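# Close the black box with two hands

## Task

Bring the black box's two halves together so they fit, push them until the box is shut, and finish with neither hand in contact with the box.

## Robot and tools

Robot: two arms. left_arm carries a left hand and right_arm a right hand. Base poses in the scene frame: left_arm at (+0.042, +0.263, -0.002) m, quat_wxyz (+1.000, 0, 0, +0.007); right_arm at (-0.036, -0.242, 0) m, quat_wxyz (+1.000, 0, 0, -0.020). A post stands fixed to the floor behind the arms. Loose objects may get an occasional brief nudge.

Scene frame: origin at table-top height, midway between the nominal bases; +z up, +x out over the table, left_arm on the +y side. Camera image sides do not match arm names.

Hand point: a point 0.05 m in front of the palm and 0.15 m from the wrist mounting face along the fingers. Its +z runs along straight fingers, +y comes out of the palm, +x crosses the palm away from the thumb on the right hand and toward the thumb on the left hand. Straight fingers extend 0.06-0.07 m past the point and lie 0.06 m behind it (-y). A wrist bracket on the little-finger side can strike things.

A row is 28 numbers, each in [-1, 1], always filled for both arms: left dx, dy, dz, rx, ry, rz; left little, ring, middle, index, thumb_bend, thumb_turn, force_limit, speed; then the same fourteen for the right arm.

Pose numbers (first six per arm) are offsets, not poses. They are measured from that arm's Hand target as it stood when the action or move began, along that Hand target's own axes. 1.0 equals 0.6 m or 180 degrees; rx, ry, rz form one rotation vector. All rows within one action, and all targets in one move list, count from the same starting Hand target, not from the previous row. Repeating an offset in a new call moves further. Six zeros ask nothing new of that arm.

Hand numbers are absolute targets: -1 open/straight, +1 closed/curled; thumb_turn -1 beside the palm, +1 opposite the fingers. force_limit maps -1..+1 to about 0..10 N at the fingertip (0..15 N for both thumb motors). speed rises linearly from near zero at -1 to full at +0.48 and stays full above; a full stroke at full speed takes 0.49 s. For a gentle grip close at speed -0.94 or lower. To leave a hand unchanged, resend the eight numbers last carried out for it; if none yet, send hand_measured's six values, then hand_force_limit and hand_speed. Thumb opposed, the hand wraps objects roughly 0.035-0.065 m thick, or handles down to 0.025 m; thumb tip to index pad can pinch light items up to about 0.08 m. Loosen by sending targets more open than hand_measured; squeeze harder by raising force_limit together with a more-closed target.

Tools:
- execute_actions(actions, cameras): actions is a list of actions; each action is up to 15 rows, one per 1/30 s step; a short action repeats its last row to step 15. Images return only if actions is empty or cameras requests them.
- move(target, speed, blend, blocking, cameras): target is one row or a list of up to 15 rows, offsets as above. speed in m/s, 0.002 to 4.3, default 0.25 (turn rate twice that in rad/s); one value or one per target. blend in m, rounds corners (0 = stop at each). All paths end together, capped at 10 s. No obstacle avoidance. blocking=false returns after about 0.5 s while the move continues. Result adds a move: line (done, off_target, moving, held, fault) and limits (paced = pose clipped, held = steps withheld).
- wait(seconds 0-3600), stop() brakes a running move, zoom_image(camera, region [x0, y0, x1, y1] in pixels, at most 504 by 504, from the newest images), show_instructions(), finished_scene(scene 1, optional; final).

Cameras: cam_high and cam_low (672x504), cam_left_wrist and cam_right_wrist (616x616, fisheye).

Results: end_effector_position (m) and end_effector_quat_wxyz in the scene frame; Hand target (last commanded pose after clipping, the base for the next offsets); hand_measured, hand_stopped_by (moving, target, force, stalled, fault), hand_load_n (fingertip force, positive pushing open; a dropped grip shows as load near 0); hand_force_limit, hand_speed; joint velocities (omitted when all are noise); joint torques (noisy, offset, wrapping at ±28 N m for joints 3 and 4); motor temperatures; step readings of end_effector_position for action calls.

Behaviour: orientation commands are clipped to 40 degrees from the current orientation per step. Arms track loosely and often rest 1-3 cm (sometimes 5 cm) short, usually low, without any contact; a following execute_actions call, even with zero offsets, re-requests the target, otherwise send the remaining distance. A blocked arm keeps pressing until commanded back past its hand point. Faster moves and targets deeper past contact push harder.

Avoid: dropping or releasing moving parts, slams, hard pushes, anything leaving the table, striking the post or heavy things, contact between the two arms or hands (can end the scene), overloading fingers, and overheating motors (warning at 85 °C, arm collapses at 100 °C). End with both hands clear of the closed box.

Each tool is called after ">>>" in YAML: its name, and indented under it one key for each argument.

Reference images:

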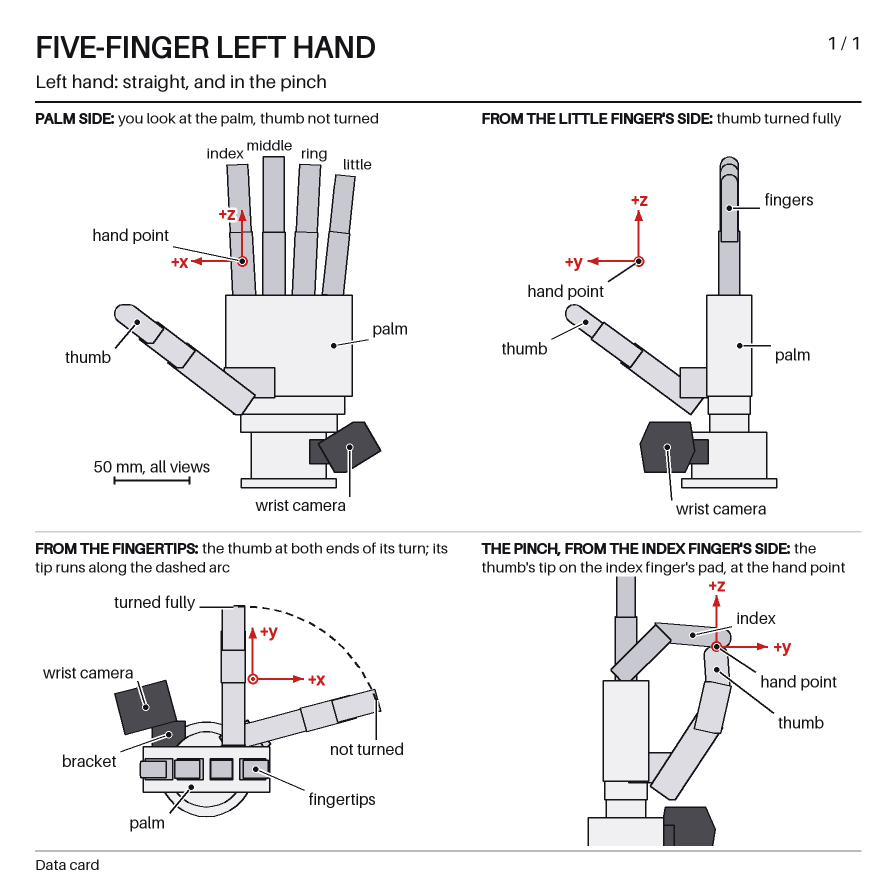

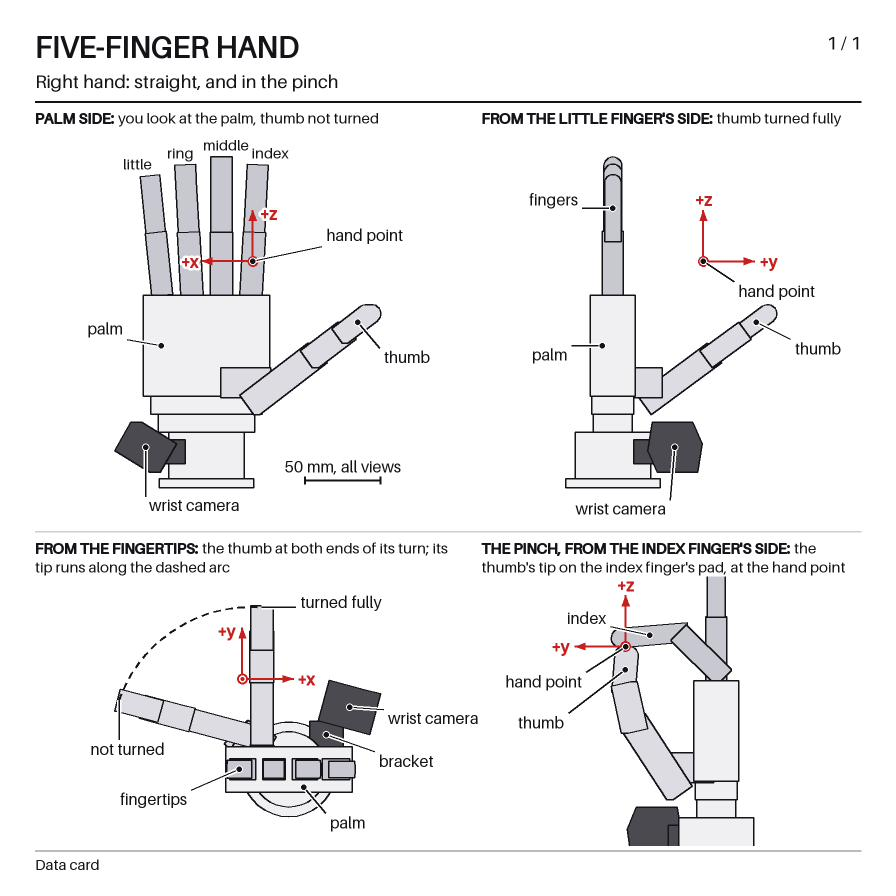

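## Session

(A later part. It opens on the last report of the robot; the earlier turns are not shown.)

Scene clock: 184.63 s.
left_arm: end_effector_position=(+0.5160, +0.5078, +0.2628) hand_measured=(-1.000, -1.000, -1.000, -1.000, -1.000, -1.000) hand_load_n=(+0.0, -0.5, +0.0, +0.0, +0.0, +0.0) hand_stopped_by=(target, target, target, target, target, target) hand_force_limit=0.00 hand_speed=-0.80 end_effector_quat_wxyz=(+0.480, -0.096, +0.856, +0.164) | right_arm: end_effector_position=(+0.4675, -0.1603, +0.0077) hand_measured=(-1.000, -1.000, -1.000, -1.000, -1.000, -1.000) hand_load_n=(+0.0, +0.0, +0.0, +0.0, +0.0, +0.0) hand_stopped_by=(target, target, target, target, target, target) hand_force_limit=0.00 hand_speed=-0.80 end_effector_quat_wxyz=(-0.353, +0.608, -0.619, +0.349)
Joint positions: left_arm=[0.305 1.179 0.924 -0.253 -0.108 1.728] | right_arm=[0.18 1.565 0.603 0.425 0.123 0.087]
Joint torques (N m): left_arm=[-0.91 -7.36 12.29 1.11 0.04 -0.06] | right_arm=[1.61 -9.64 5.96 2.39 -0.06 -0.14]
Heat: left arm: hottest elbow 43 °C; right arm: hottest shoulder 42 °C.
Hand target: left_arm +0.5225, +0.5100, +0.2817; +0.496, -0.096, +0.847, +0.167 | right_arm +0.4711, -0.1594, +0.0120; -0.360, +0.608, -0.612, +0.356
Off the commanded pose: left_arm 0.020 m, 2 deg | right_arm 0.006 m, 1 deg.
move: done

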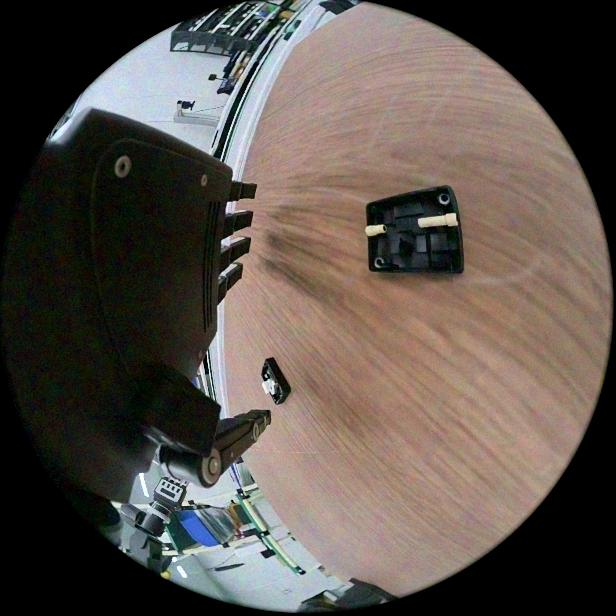

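>>> move:
  target:
    - [0,0,0,0,0,0,-1,-1,-1,-1,-1,-1,0,-0.8,0,-0.051,-0.028,0,0,0,-1,-1,-1,-1,-1,-1,0,-0.8]
    - [0,0,0,0,0,0,-1,-1,-1,-1,-1,-1,0,-0.8,-0.238,-0.048,-0.034,0,0,0,-1,-1,-1,-1,-1,-1,0,-0.8]
    - [0,0,0,0,0,0,-1,-1,-1,-1,-1,-1,0,-0.8,-0.238,0.016,0.0015,0,0,0,-1,-1,-1,-1,-1,-1,0,-0.8]
  cameras: ["cam_left_wrist","cam_low"]
  speed: 0.2
  blend: 0.01

>>> zoom_image:
  camera: "cam_low"
  region: [150, 245, 190, 285]

>>> zoom_image:
  camera: "cam_low"
  region: [200, 230, 240, 260]

Scene clock: 253.33 s.
left_arm: end_effector_position=(+0.5160, +0.5078, +0.2628) hand_measured=(-1.000, -1.000, -1.000, -1.000, -1.000, -1.000) hand_load_n=(+0.0, +0.0, +0.0, +0.0, +0.0, +0.0) hand_stopped_by=(target, target, target, target, target, target) hand_force_limit=0.00 hand_speed=-0.80 end_effector_quat_wxyz=(+0.480, -0.096, +0.856, +0.164) | right_arm: end_effector_position=(+0.4548, -0.0225, -0.0100) hand_measured=(-1.000, -1.000, -1.000, -1.000, -1.000, -1.000) hand_load_n=(+0.5, +0.0, +0.0, +0.0, +0.0, +0.0) hand_stopped_by=(target, target, target, target, target, target) hand_force_limit=0.00 hand_speed=-0.80 end_effector_quat_wxyz=(-0.340, +0.622, -0.612, +0.351)
Joint positions: left_arm=[0.305 1.179 0.924 -0.253 -0.108 1.728] | right_arm=[0.535 1.67 0.704 0.357 0.421 0.255]
Joint torques (N m): left_arm=[-0.73 -7 12.31 1.05 -0.01 -0.03] | right_arm=[1.44 -11.28 7.06 2.21 0.32 0.06]
Motor temperatures (°C): left_arm=[29 30 44 32 35 26] | right_arm=[33 42 33 30 38 33]
Heat: left arm: hottest elbow 44 °C; right arm: hottest shoulder 42 °C.
Hand target: left_arm +0.5225, +0.5100, +0.2817; +0.496, -0.096, +0.847, +0.167 | right_arm +0.4677, -0.0166, +0.0046; -0.360, +0.607, -0.612, +0.356
Off the commanded pose: left_arm 0.020 m, 2 deg | right_arm 0.020 m, 3 deg.
move: off_target (right_arm)
Images, in order (width x height): cam_low 672x504, cam_left_wrist 616x616.

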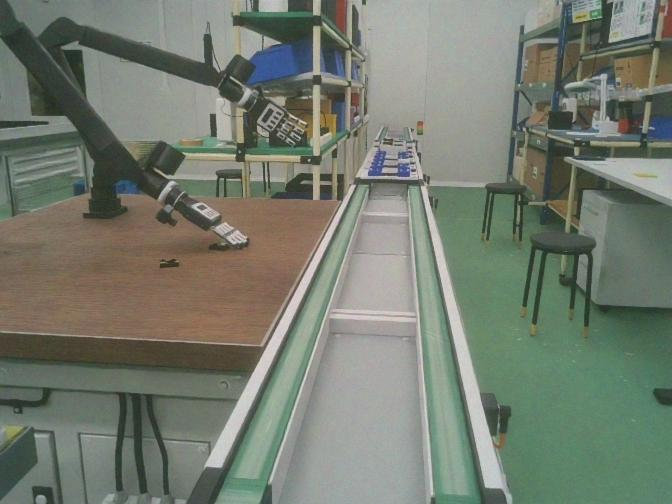

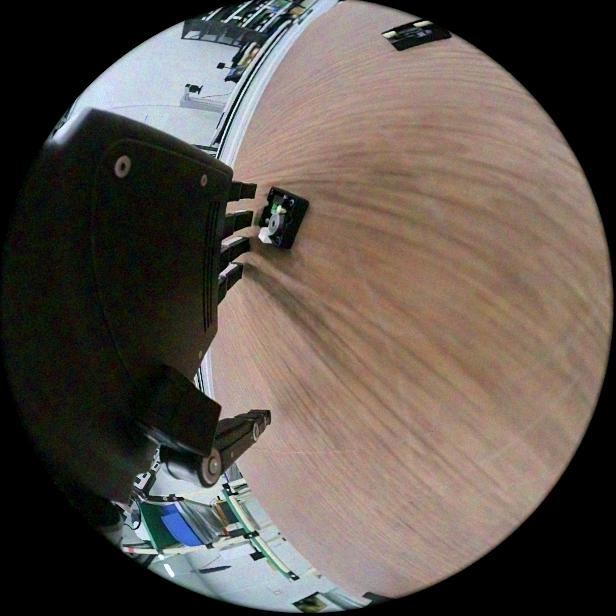

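Scaled by 12.600 from the camera's image (finer frame: 960x720).

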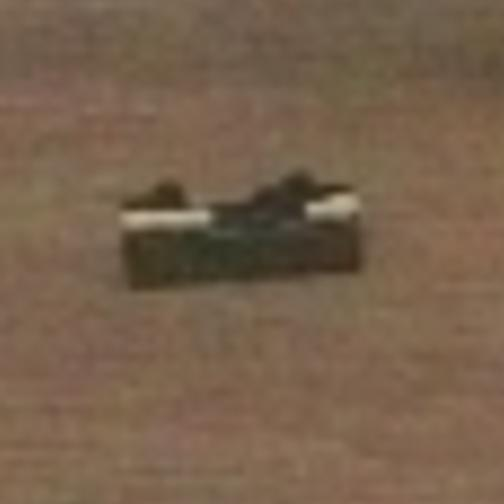

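Scaled by 12.600 from the camera's image (finer frame: 960x720).

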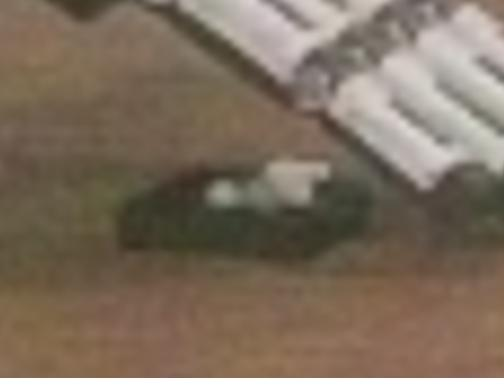

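>>> zoom_image:
  camera: "cam_left_wrist"
  region: [245, 180, 315, 260]

>>> zoom_image:
  camera: "cam_left_wrist"
  region: [375, 10, 455, 60]

Scaled by 6.300 from the camera's image (finer frame: 880x880).

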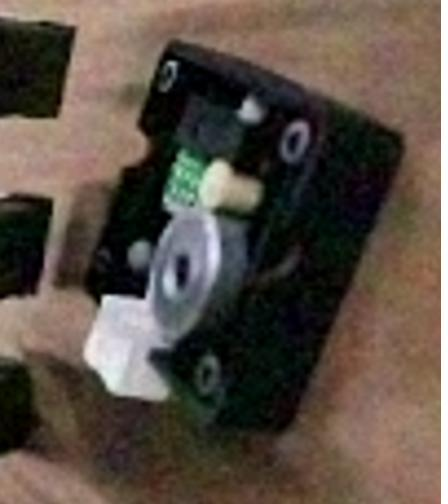

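Scaled by 6.300 from the camera's image (finer frame: 880x880).

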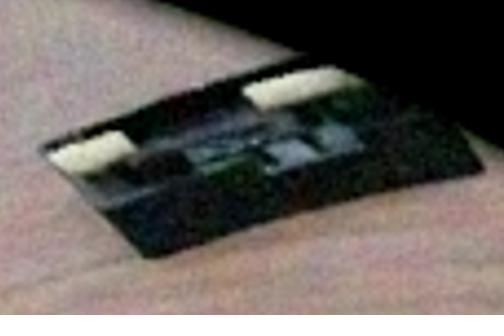

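>>> move:
  target:
    - [0,0,0,0,0,0,-1,-1,-1,-1,-1,-1,0,-0.8,0,-0.146,-0.081,0,0,0,-1,-1,-1,-1,-1,-1,0,-0.8]
    - [0,0,0,0,0,0,-1,-1,-1,-1,-1,-1,0,-0.8,0.605,-0.035,-0.435,0,0,0,-1,-1,-1,-1,-1,-1,0,-0.8]
  cameras: []
  speed: 0.4
  blend: 0.03

>>> move:
  target: [0.113,-0.533,-0.504,0.3546,0.3023,-0.210,-1,-1,-1,-1,-1,-1,0,-0.8,0,0,0,0,0,0,-1,-1,-1,-1,-1,-1,0,-0.8]
  cameras: ["all"]
  speed: 0.4

Scene clock: 364.53 s.
left_arm: end_effector_position=(+0.5160, +0.5078, +0.2628) hand_measured=(-1.000, -1.000, -1.000, -1.000, -1.000, -1.000) hand_load_n=(+0.0, +0.0, +0.0, +0.0, -0.5, +0.0) hand_stopped_by=(target, target, target, target, target, target) hand_force_limit=0.00 hand_speed=-0.80 end_effector_quat_wxyz=(+0.480, -0.096, +0.856, +0.164) | right_arm: end_effector_position=(+0.2385, -0.3704, +0.1225) hand_measured=(-1.000, -1.000, -1.000, -1.000, -1.000, -1.000) hand_load_n=(+0.0, +0.0, +0.0, +0.0, +0.0, +0.0) hand_stopped_by=(target, target, target, target, target, target) hand_force_limit=0.00 hand_speed=-0.80 end_effector_quat_wxyz=(-0.361, +0.601, -0.627, +0.339)
Joint positions: left_arm=[0.305 1.179 0.924 -0.253 -0.108 1.728] | right_arm=[-0.828 0.768 0.449 -0.431 -0.724 -0.5]
Joint torques (N m): left_arm=[-1.08 -7.18 12.37 1.29 -0.01 -0.07] | right_arm=[1.9 -1.85 12.44 0.62 -0.61 -0.13]
Heat: left arm: hottest elbow 45 °C; right arm: hottest shoulder 41 °C.
Hand target: left_arm +0.5225, +0.5100, +0.2817; +0.496, -0.096, +0.847, +0.167 | right_arm +0.2491, -0.3802, +0.1467; -0.360, +0.607, -0.612, +0.356
Off the commanded pose: left_arm 0.020 m, 2 deg | right_arm 0.028 m, 3 deg.
move: off_target (right_arm)

Scene clock: 367.47 s.
left_arm: end_effector_position=(+0.3537, +0.1038, +0.2980) hand_measured=(-1.000, -1.000, -1.000, -1.000, -1.000, -1.000) hand_load_n=(+0.0, +0.0, +0.0, +0.0, +0.0, +0.0) hand_stopped_by=(target, target, target, target, target, target) hand_force_limit=0.00 hand_speed=-0.80 end_effector_quat_wxyz=(+0.079, -0.146, +0.855, -0.491) | right_arm: end_effector_position=(+0.2385, -0.3704, +0.1225) hand_measured=(-1.000, -1.000, -1.000, -1.000, -1.000, -1.000) hand_load_n=(+0.0, +0.0, +0.0, +0.0, +0.0, +0.0) hand_stopped_by=(target, target, target, target, target, target) hand_force_limit=0.00 hand_speed=-0.80 end_effector_quat_wxyz=(-0.361, +0.602, -0.627, +0.339)
Joint positions: left_arm=[-0.076 1.004 1.07 -1.058 0.924 0.876] | right_arm=[-0.828 0.768 0.449 -0.431 -0.724 -0.5]
Joint torques (N m): left_arm=[-2.26 -5.25 9.22 0.72 0.75 -0.14] | right_arm=[2.14 -1.85 12.36 0.59 -0.61 -0.15]
Heat: left arm: hottest elbow 45 °C; right arm: hottest shoulder 41 °C.
Hand target: left_arm +0.3505, +0.0997, +0.2994; +0.082, -0.141, +0.854, -0.494 | right_arm +0.2491, -0.3802, +0.1467; -0.360, +0.608, -0.612, +0.356
Off the commanded pose: left_arm 0.005 m, 1 deg | right_arm 0.028 m, 3 deg.
move: done

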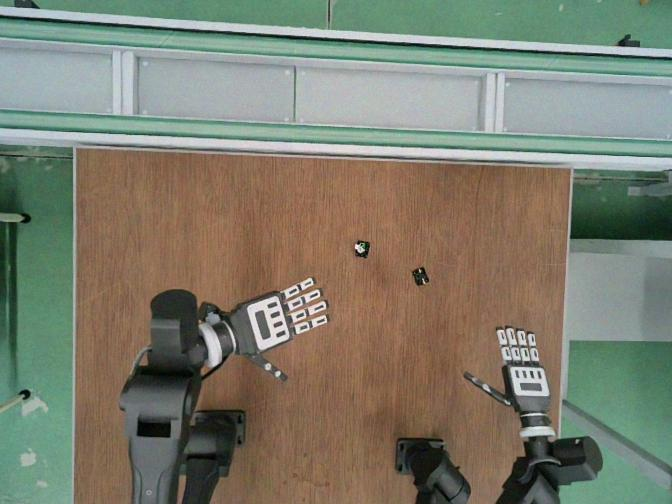

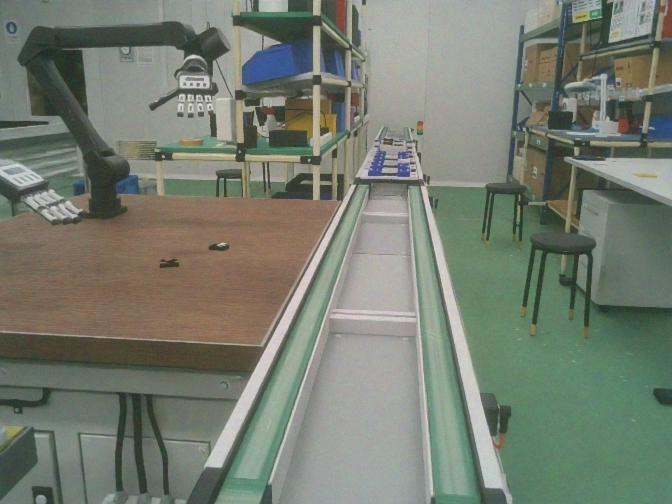

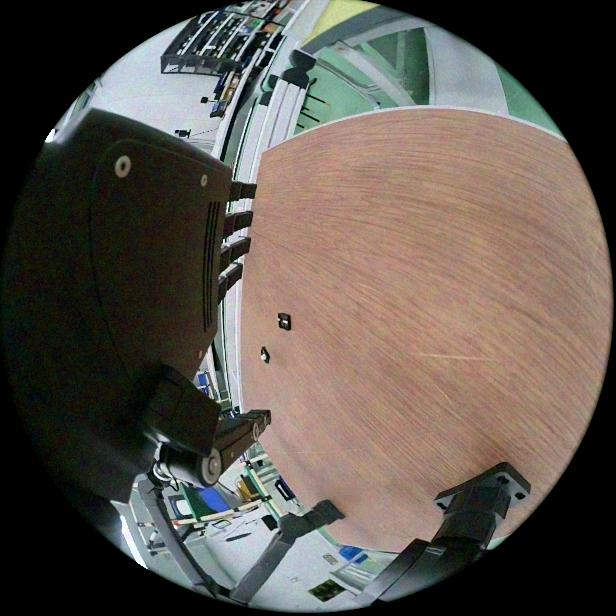

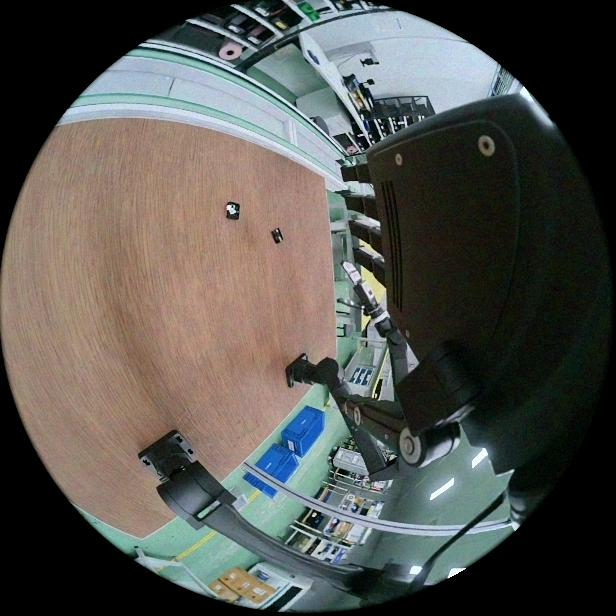

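>>> move:
  target: [0.034,0.028,0.5515,0,0,0,-1,-1,-1,-0.4,-0.5,0.66,0,-0.5,0,0,0,0,0,0,-1,-1,-1,-1,-1,-1,0,-0.8]
  cameras: ["all"]
  speed: 0.3

Scene clock: 390.77 s.
left_arm: end_effector_position=(+0.4038, -0.1516, +0.0877) hand_measured=(-1.000, -1.000, -1.000, -0.400, -0.500, +0.660) hand_load_n=(+0.0, +0.0, +0.0, +0.0, +0.0, +0.0) hand_stopped_by=(target, target, target, target, target, target) hand_force_limit=0.00 hand_speed=-0.50 end_effector_quat_wxyz=(+0.062, -0.152, +0.868, -0.469) | right_arm: end_effector_position=(+0.2385, -0.3704, +0.1225) hand_measured=(-1.000, -1.000, -1.000, -1.000, -1.000, -1.000) hand_load_n=(+0.0, +0.0, +0.0, -0.5, +0.0, +0.0) hand_stopped_by=(target, target, target, target, target, target) hand_force_limit=0.00 hand_speed=-0.80 end_effector_quat_wxyz=(-0.361, +0.602, -0.627, +0.339)
Joint positions: left_arm=[-0.683 1.549 0.94 -0.068 0.487 0.316] | right_arm=[-0.828 0.768 0.449 -0.431 -0.724 -0.5]
Joint torques (N m): left_arm=[-1.67 -11.34 12.78 1.31 0.26 -0.13] | right_arm=[2.02 -1.73 12.36 0.59 -0.62 -0.13]
Motor temperatures (°C): left_arm=[29 30 42 32 35 26] | right_arm=[33 40 42 29 37 32]
Heat: left arm: hottest elbow 42 °C; right arm: hottest elbow 42 °C.
Hand target: left_arm +0.4208, -0.1705, +0.1197; +0.082, -0.141, +0.854, -0.494 | right_arm +0.2491, -0.3802, +0.1467; -0.360, +0.608, -0.612, +0.356
Off the commanded pose: left_arm 0.041 m, 4 deg | right_arm 0.028 m, 3 deg.
move: off_target (left_arm)

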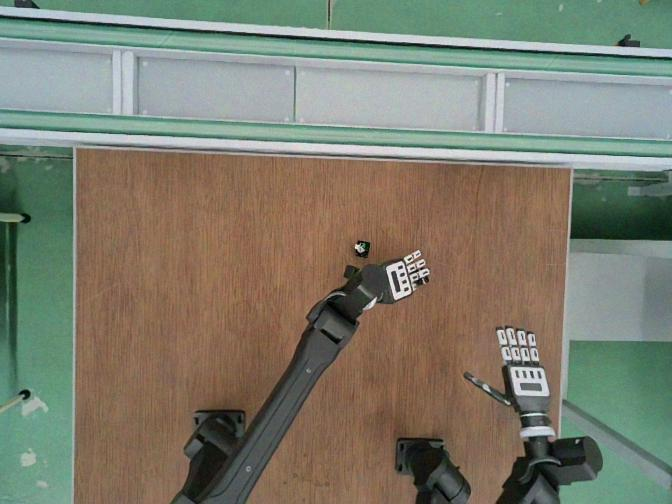

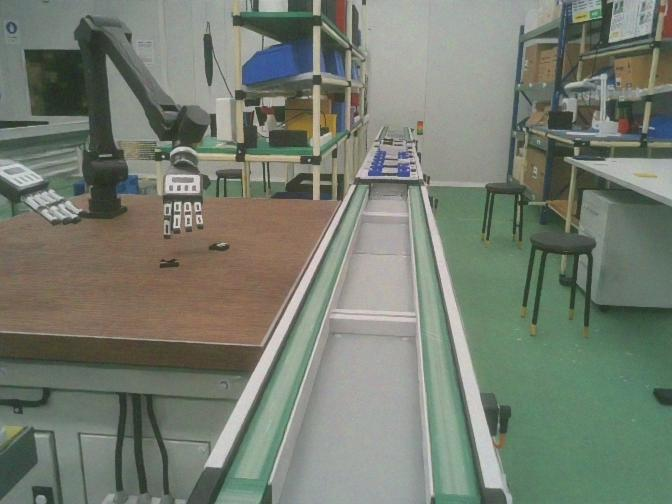

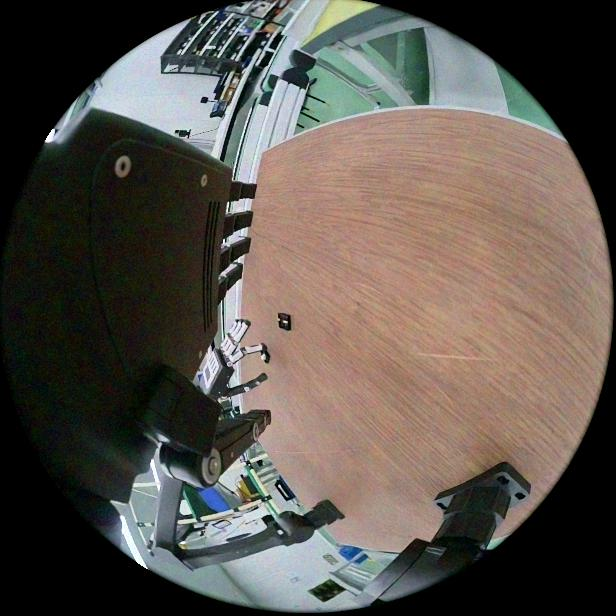

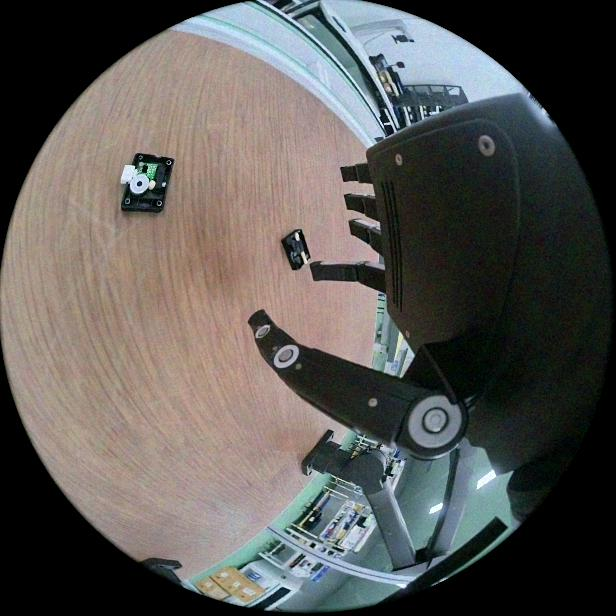

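>>> zoom_image:
  camera: "cam_right_wrist"
  region: [240, 210, 340, 330]

Scaled by 4.200 from the camera's image (finer frame: 880x880).

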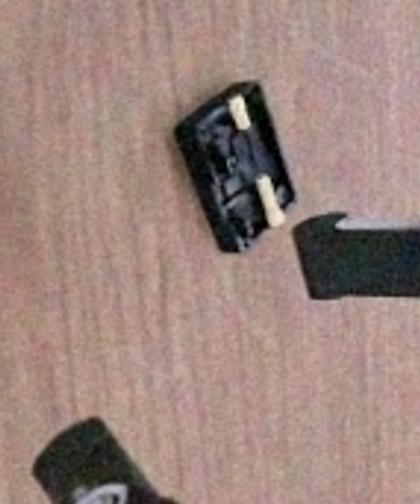

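>>> zoom_image:
  camera: "cam_high"
  region: [340, 220, 450, 320]

Scaled by 4.582 from the camera's image (finer frame: 960x720).

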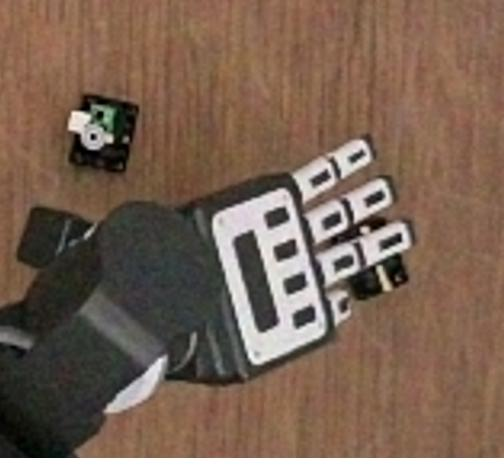

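>>> move:
  target: [-0.0104,-0.0563,0.0975,0,0,0,-1,-1,-1,-0.4,-0.5,0.66,0,-0.5,0,0,0,0,0,0,-1,-1,-1,-1,-1,-1,0,-0.8]
  cameras: ["cam_right_wrist","cam_low","cam_high"]
  speed: 0.2

>>> zoom_image:
  camera: "cam_right_wrist"
  region: [220, 210, 360, 350]

>>> zoom_image:
  camera: "cam_low"
  region: [120, 180, 240, 300]

Scene clock: 515.27 s.
left_arm: end_effector_position=(+0.4387, -0.2158, +0.0985) hand_measured=(-1.000, -1.000, -1.000, -0.400, -0.500, +0.660) hand_load_n=(+0.0, +0.0, +0.0, +0.0, +0.0, +0.0) hand_stopped_by=(target, target, target, target, target, target) hand_force_limit=0.00 hand_speed=-0.50 end_effector_quat_wxyz=(+0.074, -0.147, +0.862, -0.479) | right_arm: end_effector_position=(+0.2385, -0.3704, +0.1225) hand_measured=(-1.000, -1.000, -1.000, -1.000, -1.000, -1.000) hand_load_n=(+0.0, +0.0, +0.0, +0.0, +0.0, +0.0) hand_stopped_by=(target, target, target, target, target, target) hand_force_limit=0.00 hand_speed=-0.80 end_effector_quat_wxyz=(-0.361, +0.602, -0.627, +0.339)
Joint positions: left_arm=[-0.74 1.681 1.123 -0.068 0.437 0.28] | right_arm=[-0.828 0.768 0.449 -0.431 -0.724 -0.5]
Joint torques (N m): left_arm=[-2.02 -12.1 12.79 0.76 0.22 -0.09] | right_arm=[2.08 -1.79 12.42 0.57 -0.63 -0.14]
Motor temperatures (°C): left_arm=[28 31 47 32 34 26] | right_arm=[32 38 51 29 36 31]
Heat: left arm: hottest elbow 47 °C; right arm: hottest elbow 51 °C.
Hand target: left_arm +0.4483, -0.2324, +0.1198; +0.081, -0.141, +0.854, -0.494 | right_arm +0.2491, -0.3802, +0.1467; -0.360, +0.608, -0.612, +0.356
Off the commanded pose: left_arm 0.029 m, 2 deg | right_arm 0.028 m, 3 deg.
move: off_target (left_arm)
Images, in order (width x height): cam_high 672x504, cam_low 672x504, cam_right_wrist 616x616.

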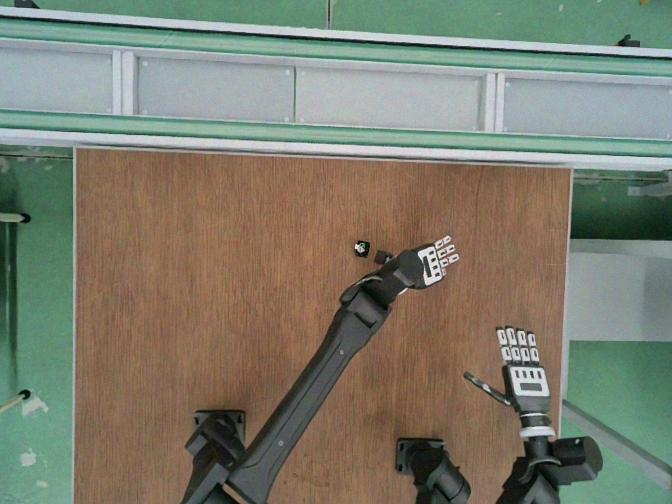

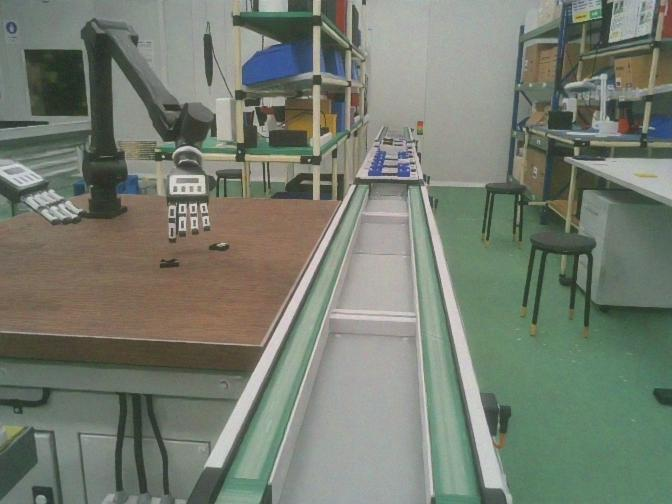

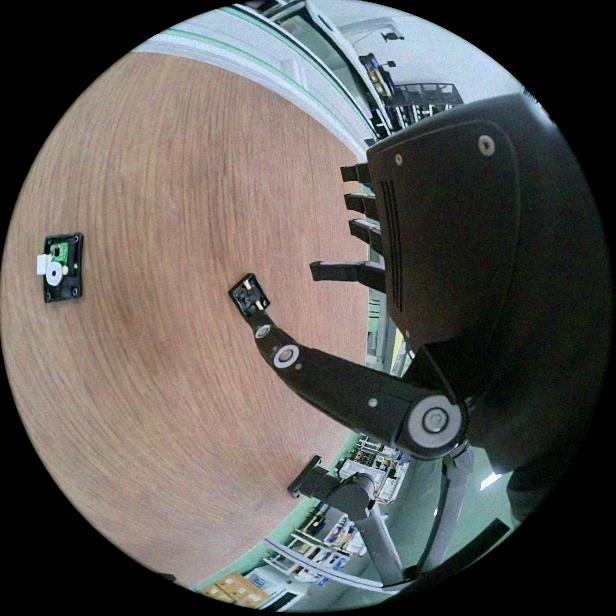

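Scaled by 3.600 from the camera's image (finer frame: 880x880).

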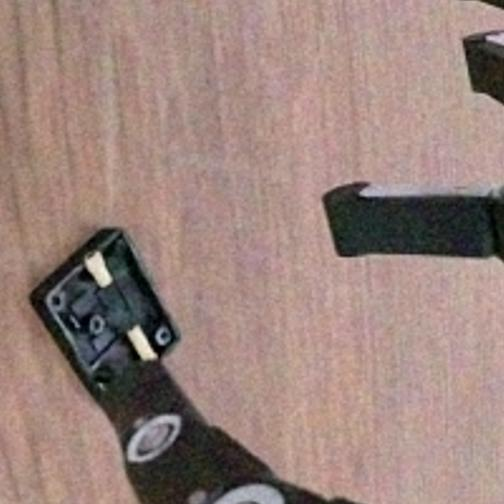

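Scaled by 4.200 from the camera's image (finer frame: 960x720).

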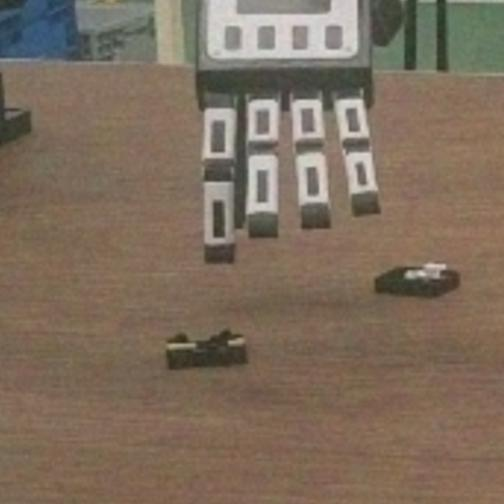

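>>> move:
  target: [0.0148,0.0352,0.0227,0,0,0,-1,-1,-1,-0.4,-0.5,0.66,0,-0.5,0,0,0,0,0,0,-1,-1,-1,-1,-1,-1,0,-0.8]
  cameras: ["cam_right_wrist"]
  speed: 0.1

>>> zoom_image:
  camera: "cam_right_wrist"
  region: [220, 220, 340, 340]

Scene clock: 539.90 s.
left_arm: end_effector_position=(+0.4428, -0.2253, +0.0910) hand_measured=(-1.000, -1.000, -1.000, -0.400, -0.500, +0.660) hand_load_n=(+0.0, +0.0, +0.0, +0.0, +0.0, +0.0) hand_stopped_by=(target, target, target, target, target, target) hand_force_limit=0.00 hand_speed=-0.50 end_effector_quat_wxyz=(+0.081, -0.146, +0.858, -0.486) | right_arm: end_effector_position=(+0.2385, -0.3704, +0.1225) hand_measured=(-1.000, -1.000, -1.000, -1.000, -1.000, -1.000) hand_load_n=(+0.0, +0.0, +0.0, +0.0, +0.0, +0.0) hand_stopped_by=(target, target, target, target, target, target) hand_force_limit=0.00 hand_speed=-0.80 end_effector_quat_wxyz=(-0.361, +0.602, -0.627, +0.339)
Joint positions: left_arm=[-0.75 1.707 1.123 -0.015 0.424 0.27] | right_arm=[-0.828 0.768 0.449 -0.431 -0.724 -0.5]
Joint torques (N m): left_arm=[-2.67 -11.75 9.58 1.29 0.26 -0.15] | right_arm=[2.02 -1.79 12.4 0.58 -0.6 -0.15]
Heat: left arm: hottest elbow 43 °C; right arm: hottest elbow 51 °C.
Hand target: left_arm +0.4402, -0.2364, +0.0945; +0.081, -0.141, +0.854, -0.494 | right_arm +0.2491, -0.3802, +0.1467; -0.360, +0.608, -0.612, +0.356
Off the commanded pose: left_arm 0.012 m, 1 deg | right_arm 0.028 m, 3 deg.
move: off_target (left_arm)

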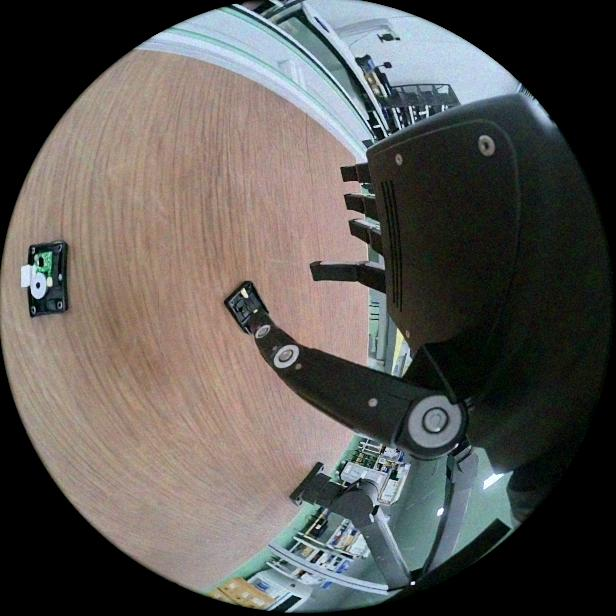

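Scaled by 4.200 from the camera's image (finer frame: 880x880).

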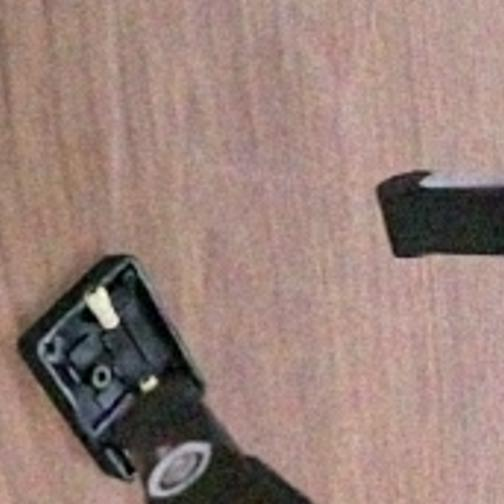

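>>> move:
  target: [0.0107,0.0418,-0.0107,0,0,0,-1,-1,-1,-0.4,-0.5,0.66,0,-0.5,0,0,0,0,0,0,-1,-1,-1,-1,-1,-1,0,-0.8]
  cameras: ["cam_right_wrist"]
  speed: 0.1

>>> zoom_image:
  camera: "cam_right_wrist"
  region: [220, 220, 340, 340]

Scene clock: 557.53 s.
left_arm: end_effector_position=(+0.4315, -0.2151, +0.0699) hand_measured=(-1.000, -1.000, -1.000, -0.400, -0.500, +0.660) hand_load_n=(+0.0, +0.0, +0.0, +0.0, +0.0, +0.0) hand_stopped_by=(target, target, target, target, target, target) hand_force_limit=0.00 hand_speed=-0.50 end_effector_quat_wxyz=(+0.080, -0.147, +0.858, -0.485) | right_arm: end_effector_position=(+0.2385, -0.3704, +0.1225) hand_measured=(-1.000, -1.000, -1.000, -1.000, -1.000, -1.000) hand_load_n=(+0.0, +0.0, +0.0, +0.0, +0.0, +0.0) hand_stopped_by=(target, target, target, target, target, target) hand_force_limit=0.00 hand_speed=-0.80 end_effector_quat_wxyz=(-0.361, +0.602, -0.627, +0.339)
Joint positions: left_arm=[-0.75 1.707 1.057 0.048 0.424 0.27] | right_arm=[-0.828 0.768 0.449 -0.431 -0.724 -0.5]
Joint torques (N m): left_arm=[-1.79 -12.57 8.34 1.33 0.4 -0.12] | right_arm=[2.14 -1.67 12.37 0.61 -0.62 -0.16]
Motor temperatures (°C): left_arm=[28 32 41 32 34 26] | right_arm=[32 38 52 28 36 31]
Heat: left arm: hottest elbow 41 °C; right arm: hottest elbow 52 °C.
Hand target: left_arm +0.4284, -0.2215, +0.0761; +0.081, -0.141, +0.854, -0.494 | right_arm +0.2491, -0.3802, +0.1467; -0.360, +0.608, -0.612, +0.356
Off the commanded pose: left_arm 0.009 m, 1 deg | right_arm 0.028 m, 3 deg.
move: done

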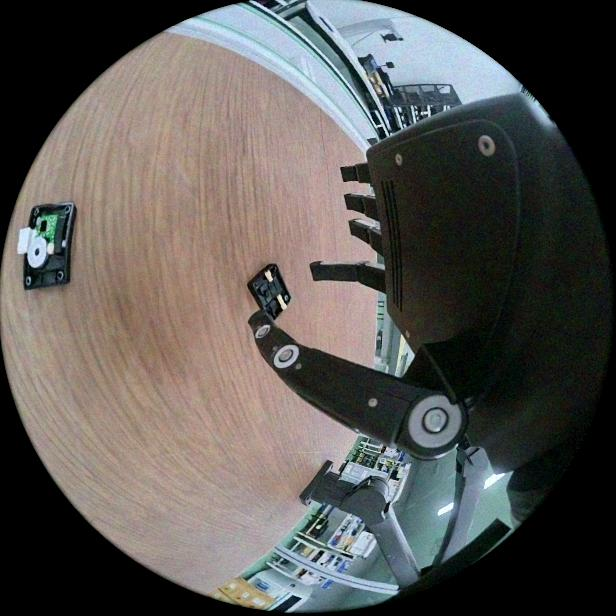

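Scaled by 4.200 from the camera's image (finer frame: 880x880).

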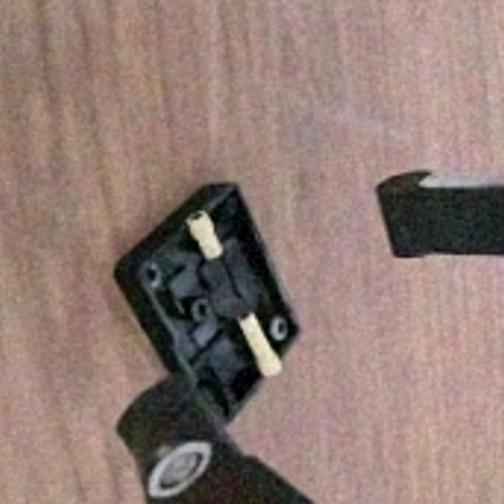

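>>> move:
  target: [0.0007,0.0158,0.0025,0,0,0,-1,-1,-1,-0.4,-0.5,0.66,0,-0.5,0,0,0,0,0,0,-1,-1,-1,-1,-1,-1,0,-0.8]
  cameras: ["cam_right_wrist","cam_low"]
  speed: 0.1

>>> zoom_image:
  camera: "cam_right_wrist"
  region: [220, 220, 340, 340]

>>> zoom_image:
  camera: "cam_low"
  region: [120, 200, 220, 300]

Scene clock: 575.33 s.
left_arm: end_effector_position=(+0.4310, -0.2150, +0.0685) hand_measured=(-1.000, -1.000, -1.000, -0.400, -0.500, +0.660) hand_load_n=(+0.0, +0.0, +0.0, +0.0, +0.0, +0.0) hand_stopped_by=(target, target, target, target, target, target) hand_force_limit=0.00 hand_speed=-0.50 end_effector_quat_wxyz=(+0.083, -0.144, +0.856, -0.490) | right_arm: end_effector_position=(+0.2385, -0.3704, +0.1225) hand_measured=(-1.000, -1.000, -1.000, -1.000, -1.000, -1.000) hand_load_n=(+0.0, +0.0, +0.0, +0.0, +0.0, +0.0) hand_stopped_by=(target, target, target, target, target, target) hand_force_limit=0.00 hand_speed=-0.80 end_effector_quat_wxyz=(-0.361, +0.602, -0.627, +0.339)
Joint positions: left_arm=[-0.75 1.707 1.045 0.074 0.426 0.27] | right_arm=[-0.828 0.768 0.449 -0.431 -0.724 -0.5]
Joint torques (N m): left_arm=[-1.73 -12.16 7.76 1.61 0.4 -0.11] | right_arm=[2.32 -1.85 12.41 0.57 -0.61 -0.13]
Heat: left arm: hottest elbow 41 °C; right arm: hottest elbow 52 °C.
Hand target: left_arm +0.4269, -0.2184, +0.0672; +0.081, -0.141, +0.854, -0.494 | right_arm +0.2491, -0.3802, +0.1467; -0.360, +0.608, -0.612, +0.356
Off the commanded pose: left_arm 0.005 m, 1 deg | right_arm 0.028 m, 3 deg.
move: done
Images, in order (width x height): cam_low 672x504, cam_right_wrist 616x616.

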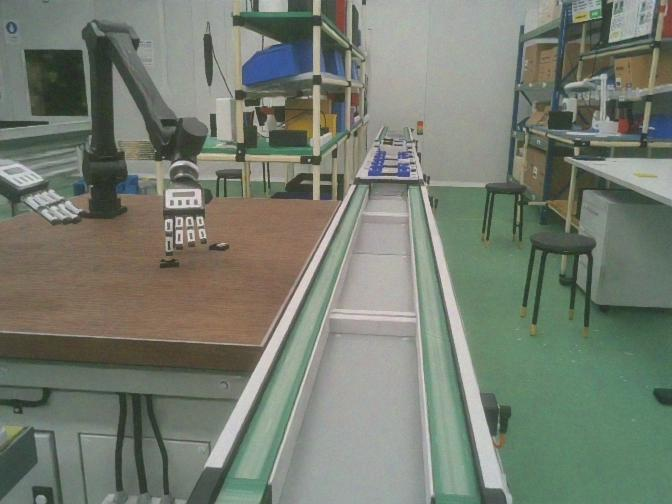

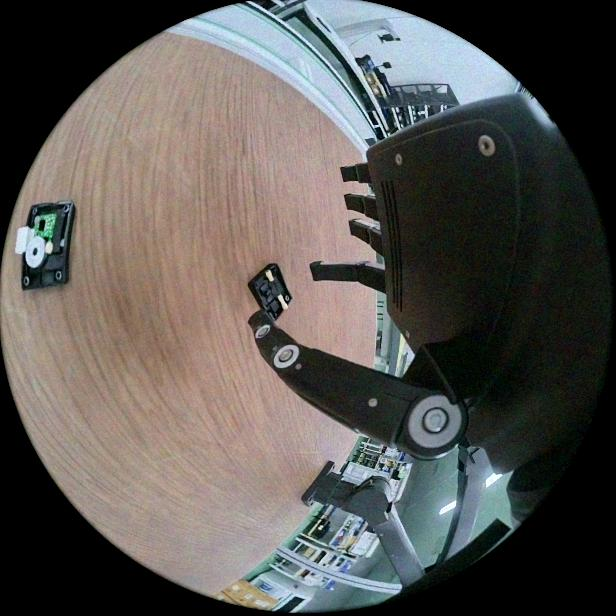

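Scaled by 4.200 from the camera's image (finer frame: 880x880).

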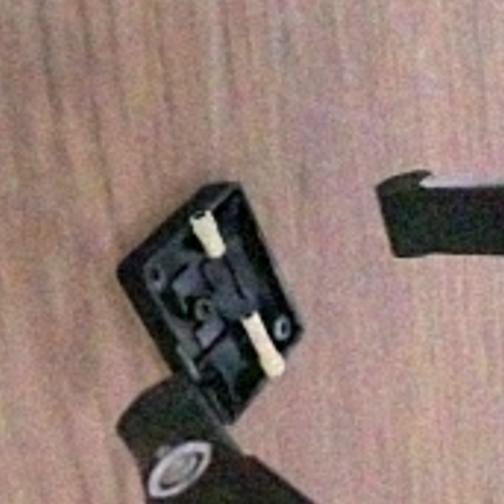

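Scaled by 5.040 from the camera's image (finer frame: 960x720).

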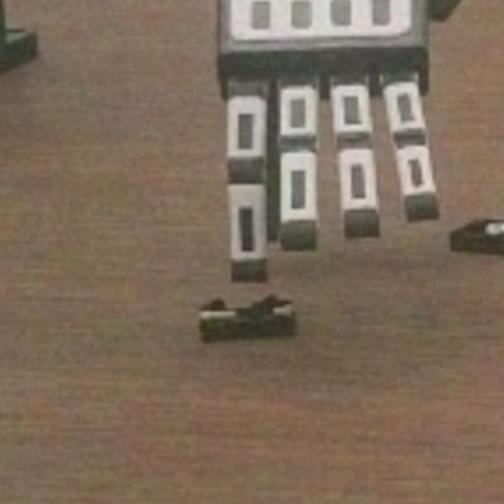

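>>> move:
  target: [0.0005,0.0193,0.0068,0,0,0,-1,-1,-1,-0.4,-0.5,0.66,0,-0.5,0,0,0,0,0,0,-1,-1,-1,-1,-1,-1,0,-0.8]
  cameras: ["cam_right_wrist","cam_low"]
  speed: 0.05

>>> zoom_image:
  camera: "cam_right_wrist"
  region: [220, 220, 340, 340]

>>> zoom_image:
  camera: "cam_low"
  region: [140, 230, 200, 290]

Scene clock: 580.37 s.
left_arm: end_effector_position=(+0.4294, -0.2139, +0.0595) hand_measured=(-1.000, -1.000, -1.000, -0.400, -0.500, +0.660) hand_load_n=(+0.0, +0.0, +0.0, -0.5, +0.0, +0.0) hand_stopped_by=(target, target, target, target, target, target) hand_force_limit=0.00 hand_speed=-0.50 end_effector_quat_wxyz=(+0.084, -0.143, +0.855, -0.492) | right_arm: end_effector_position=(+0.2385, -0.3704, +0.1225) hand_measured=(-1.000, -1.000, -1.000, -1.000, -1.000, -1.000) hand_load_n=(+0.0, -0.5, -0.5, +0.0, +0.0, +0.0) hand_stopped_by=(target, target, target, target, target, target) hand_force_limit=0.00 hand_speed=-0.80 end_effector_quat_wxyz=(-0.361, +0.602, -0.627, +0.339)
Joint positions: left_arm=[-0.75 1.718 1.027 0.107 0.427 0.27] | right_arm=[-0.828 0.768 0.449 -0.431 -0.724 -0.5]
Joint torques (N m): left_arm=[-1.49 -11.28 7.75 1.29 0.45 -0.13] | right_arm=[2.14 -1.67 12.37 0.58 -0.62 -0.13]
Heat: left arm: hottest elbow 40 °C; right arm: hottest elbow 52 °C.
Hand target: left_arm +0.4259, -0.2163, +0.0550; +0.081, -0.141, +0.854, -0.494 | right_arm +0.2491, -0.3802, +0.1467; -0.360, +0.608, -0.612, +0.356
Off the commanded pose: left_arm 0.006 m, 0 deg | right_arm 0.028 m, 3 deg.
move: done
Images, in order (width x height): cam_low 672x504, cam_right_wrist 616x616.

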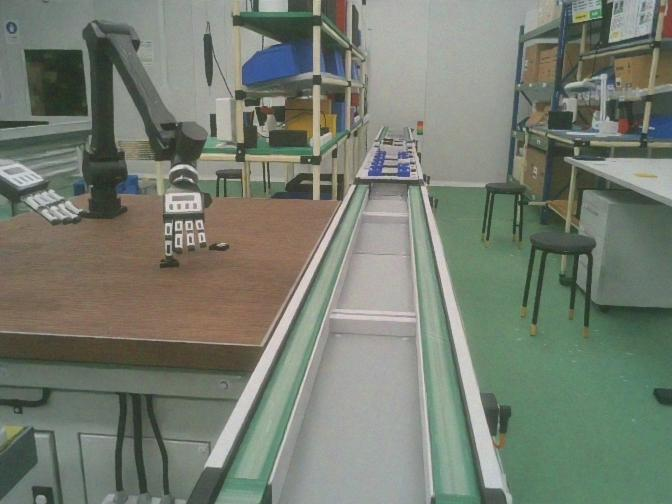

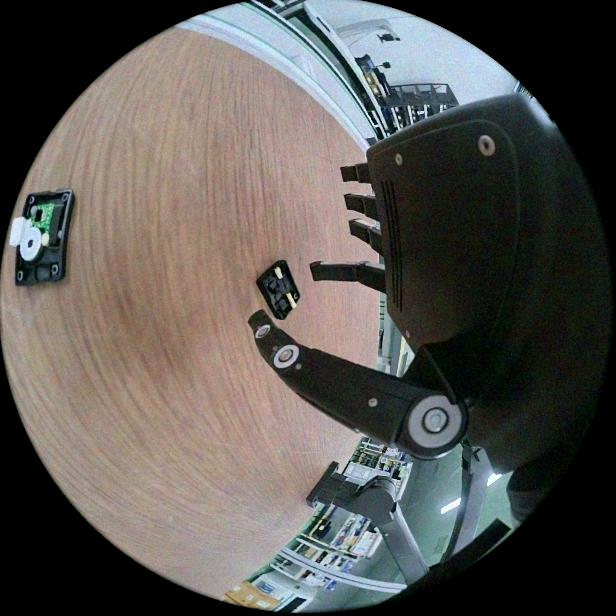

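Scaled by 4.200 from the camera's image (finer frame: 880x880).

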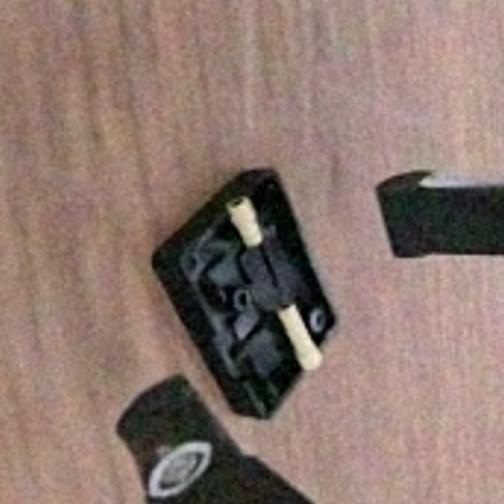

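Scaled by 8.400 from the camera's image (finer frame: 960x720).

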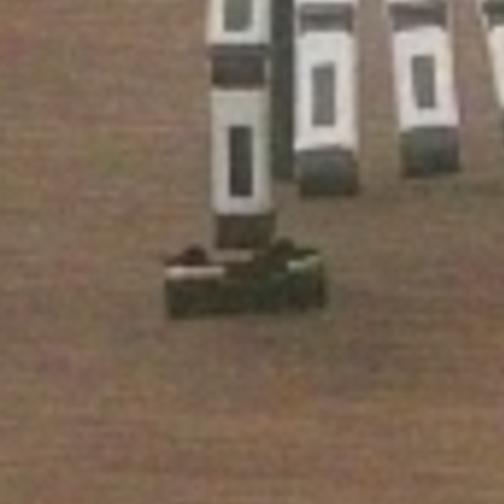

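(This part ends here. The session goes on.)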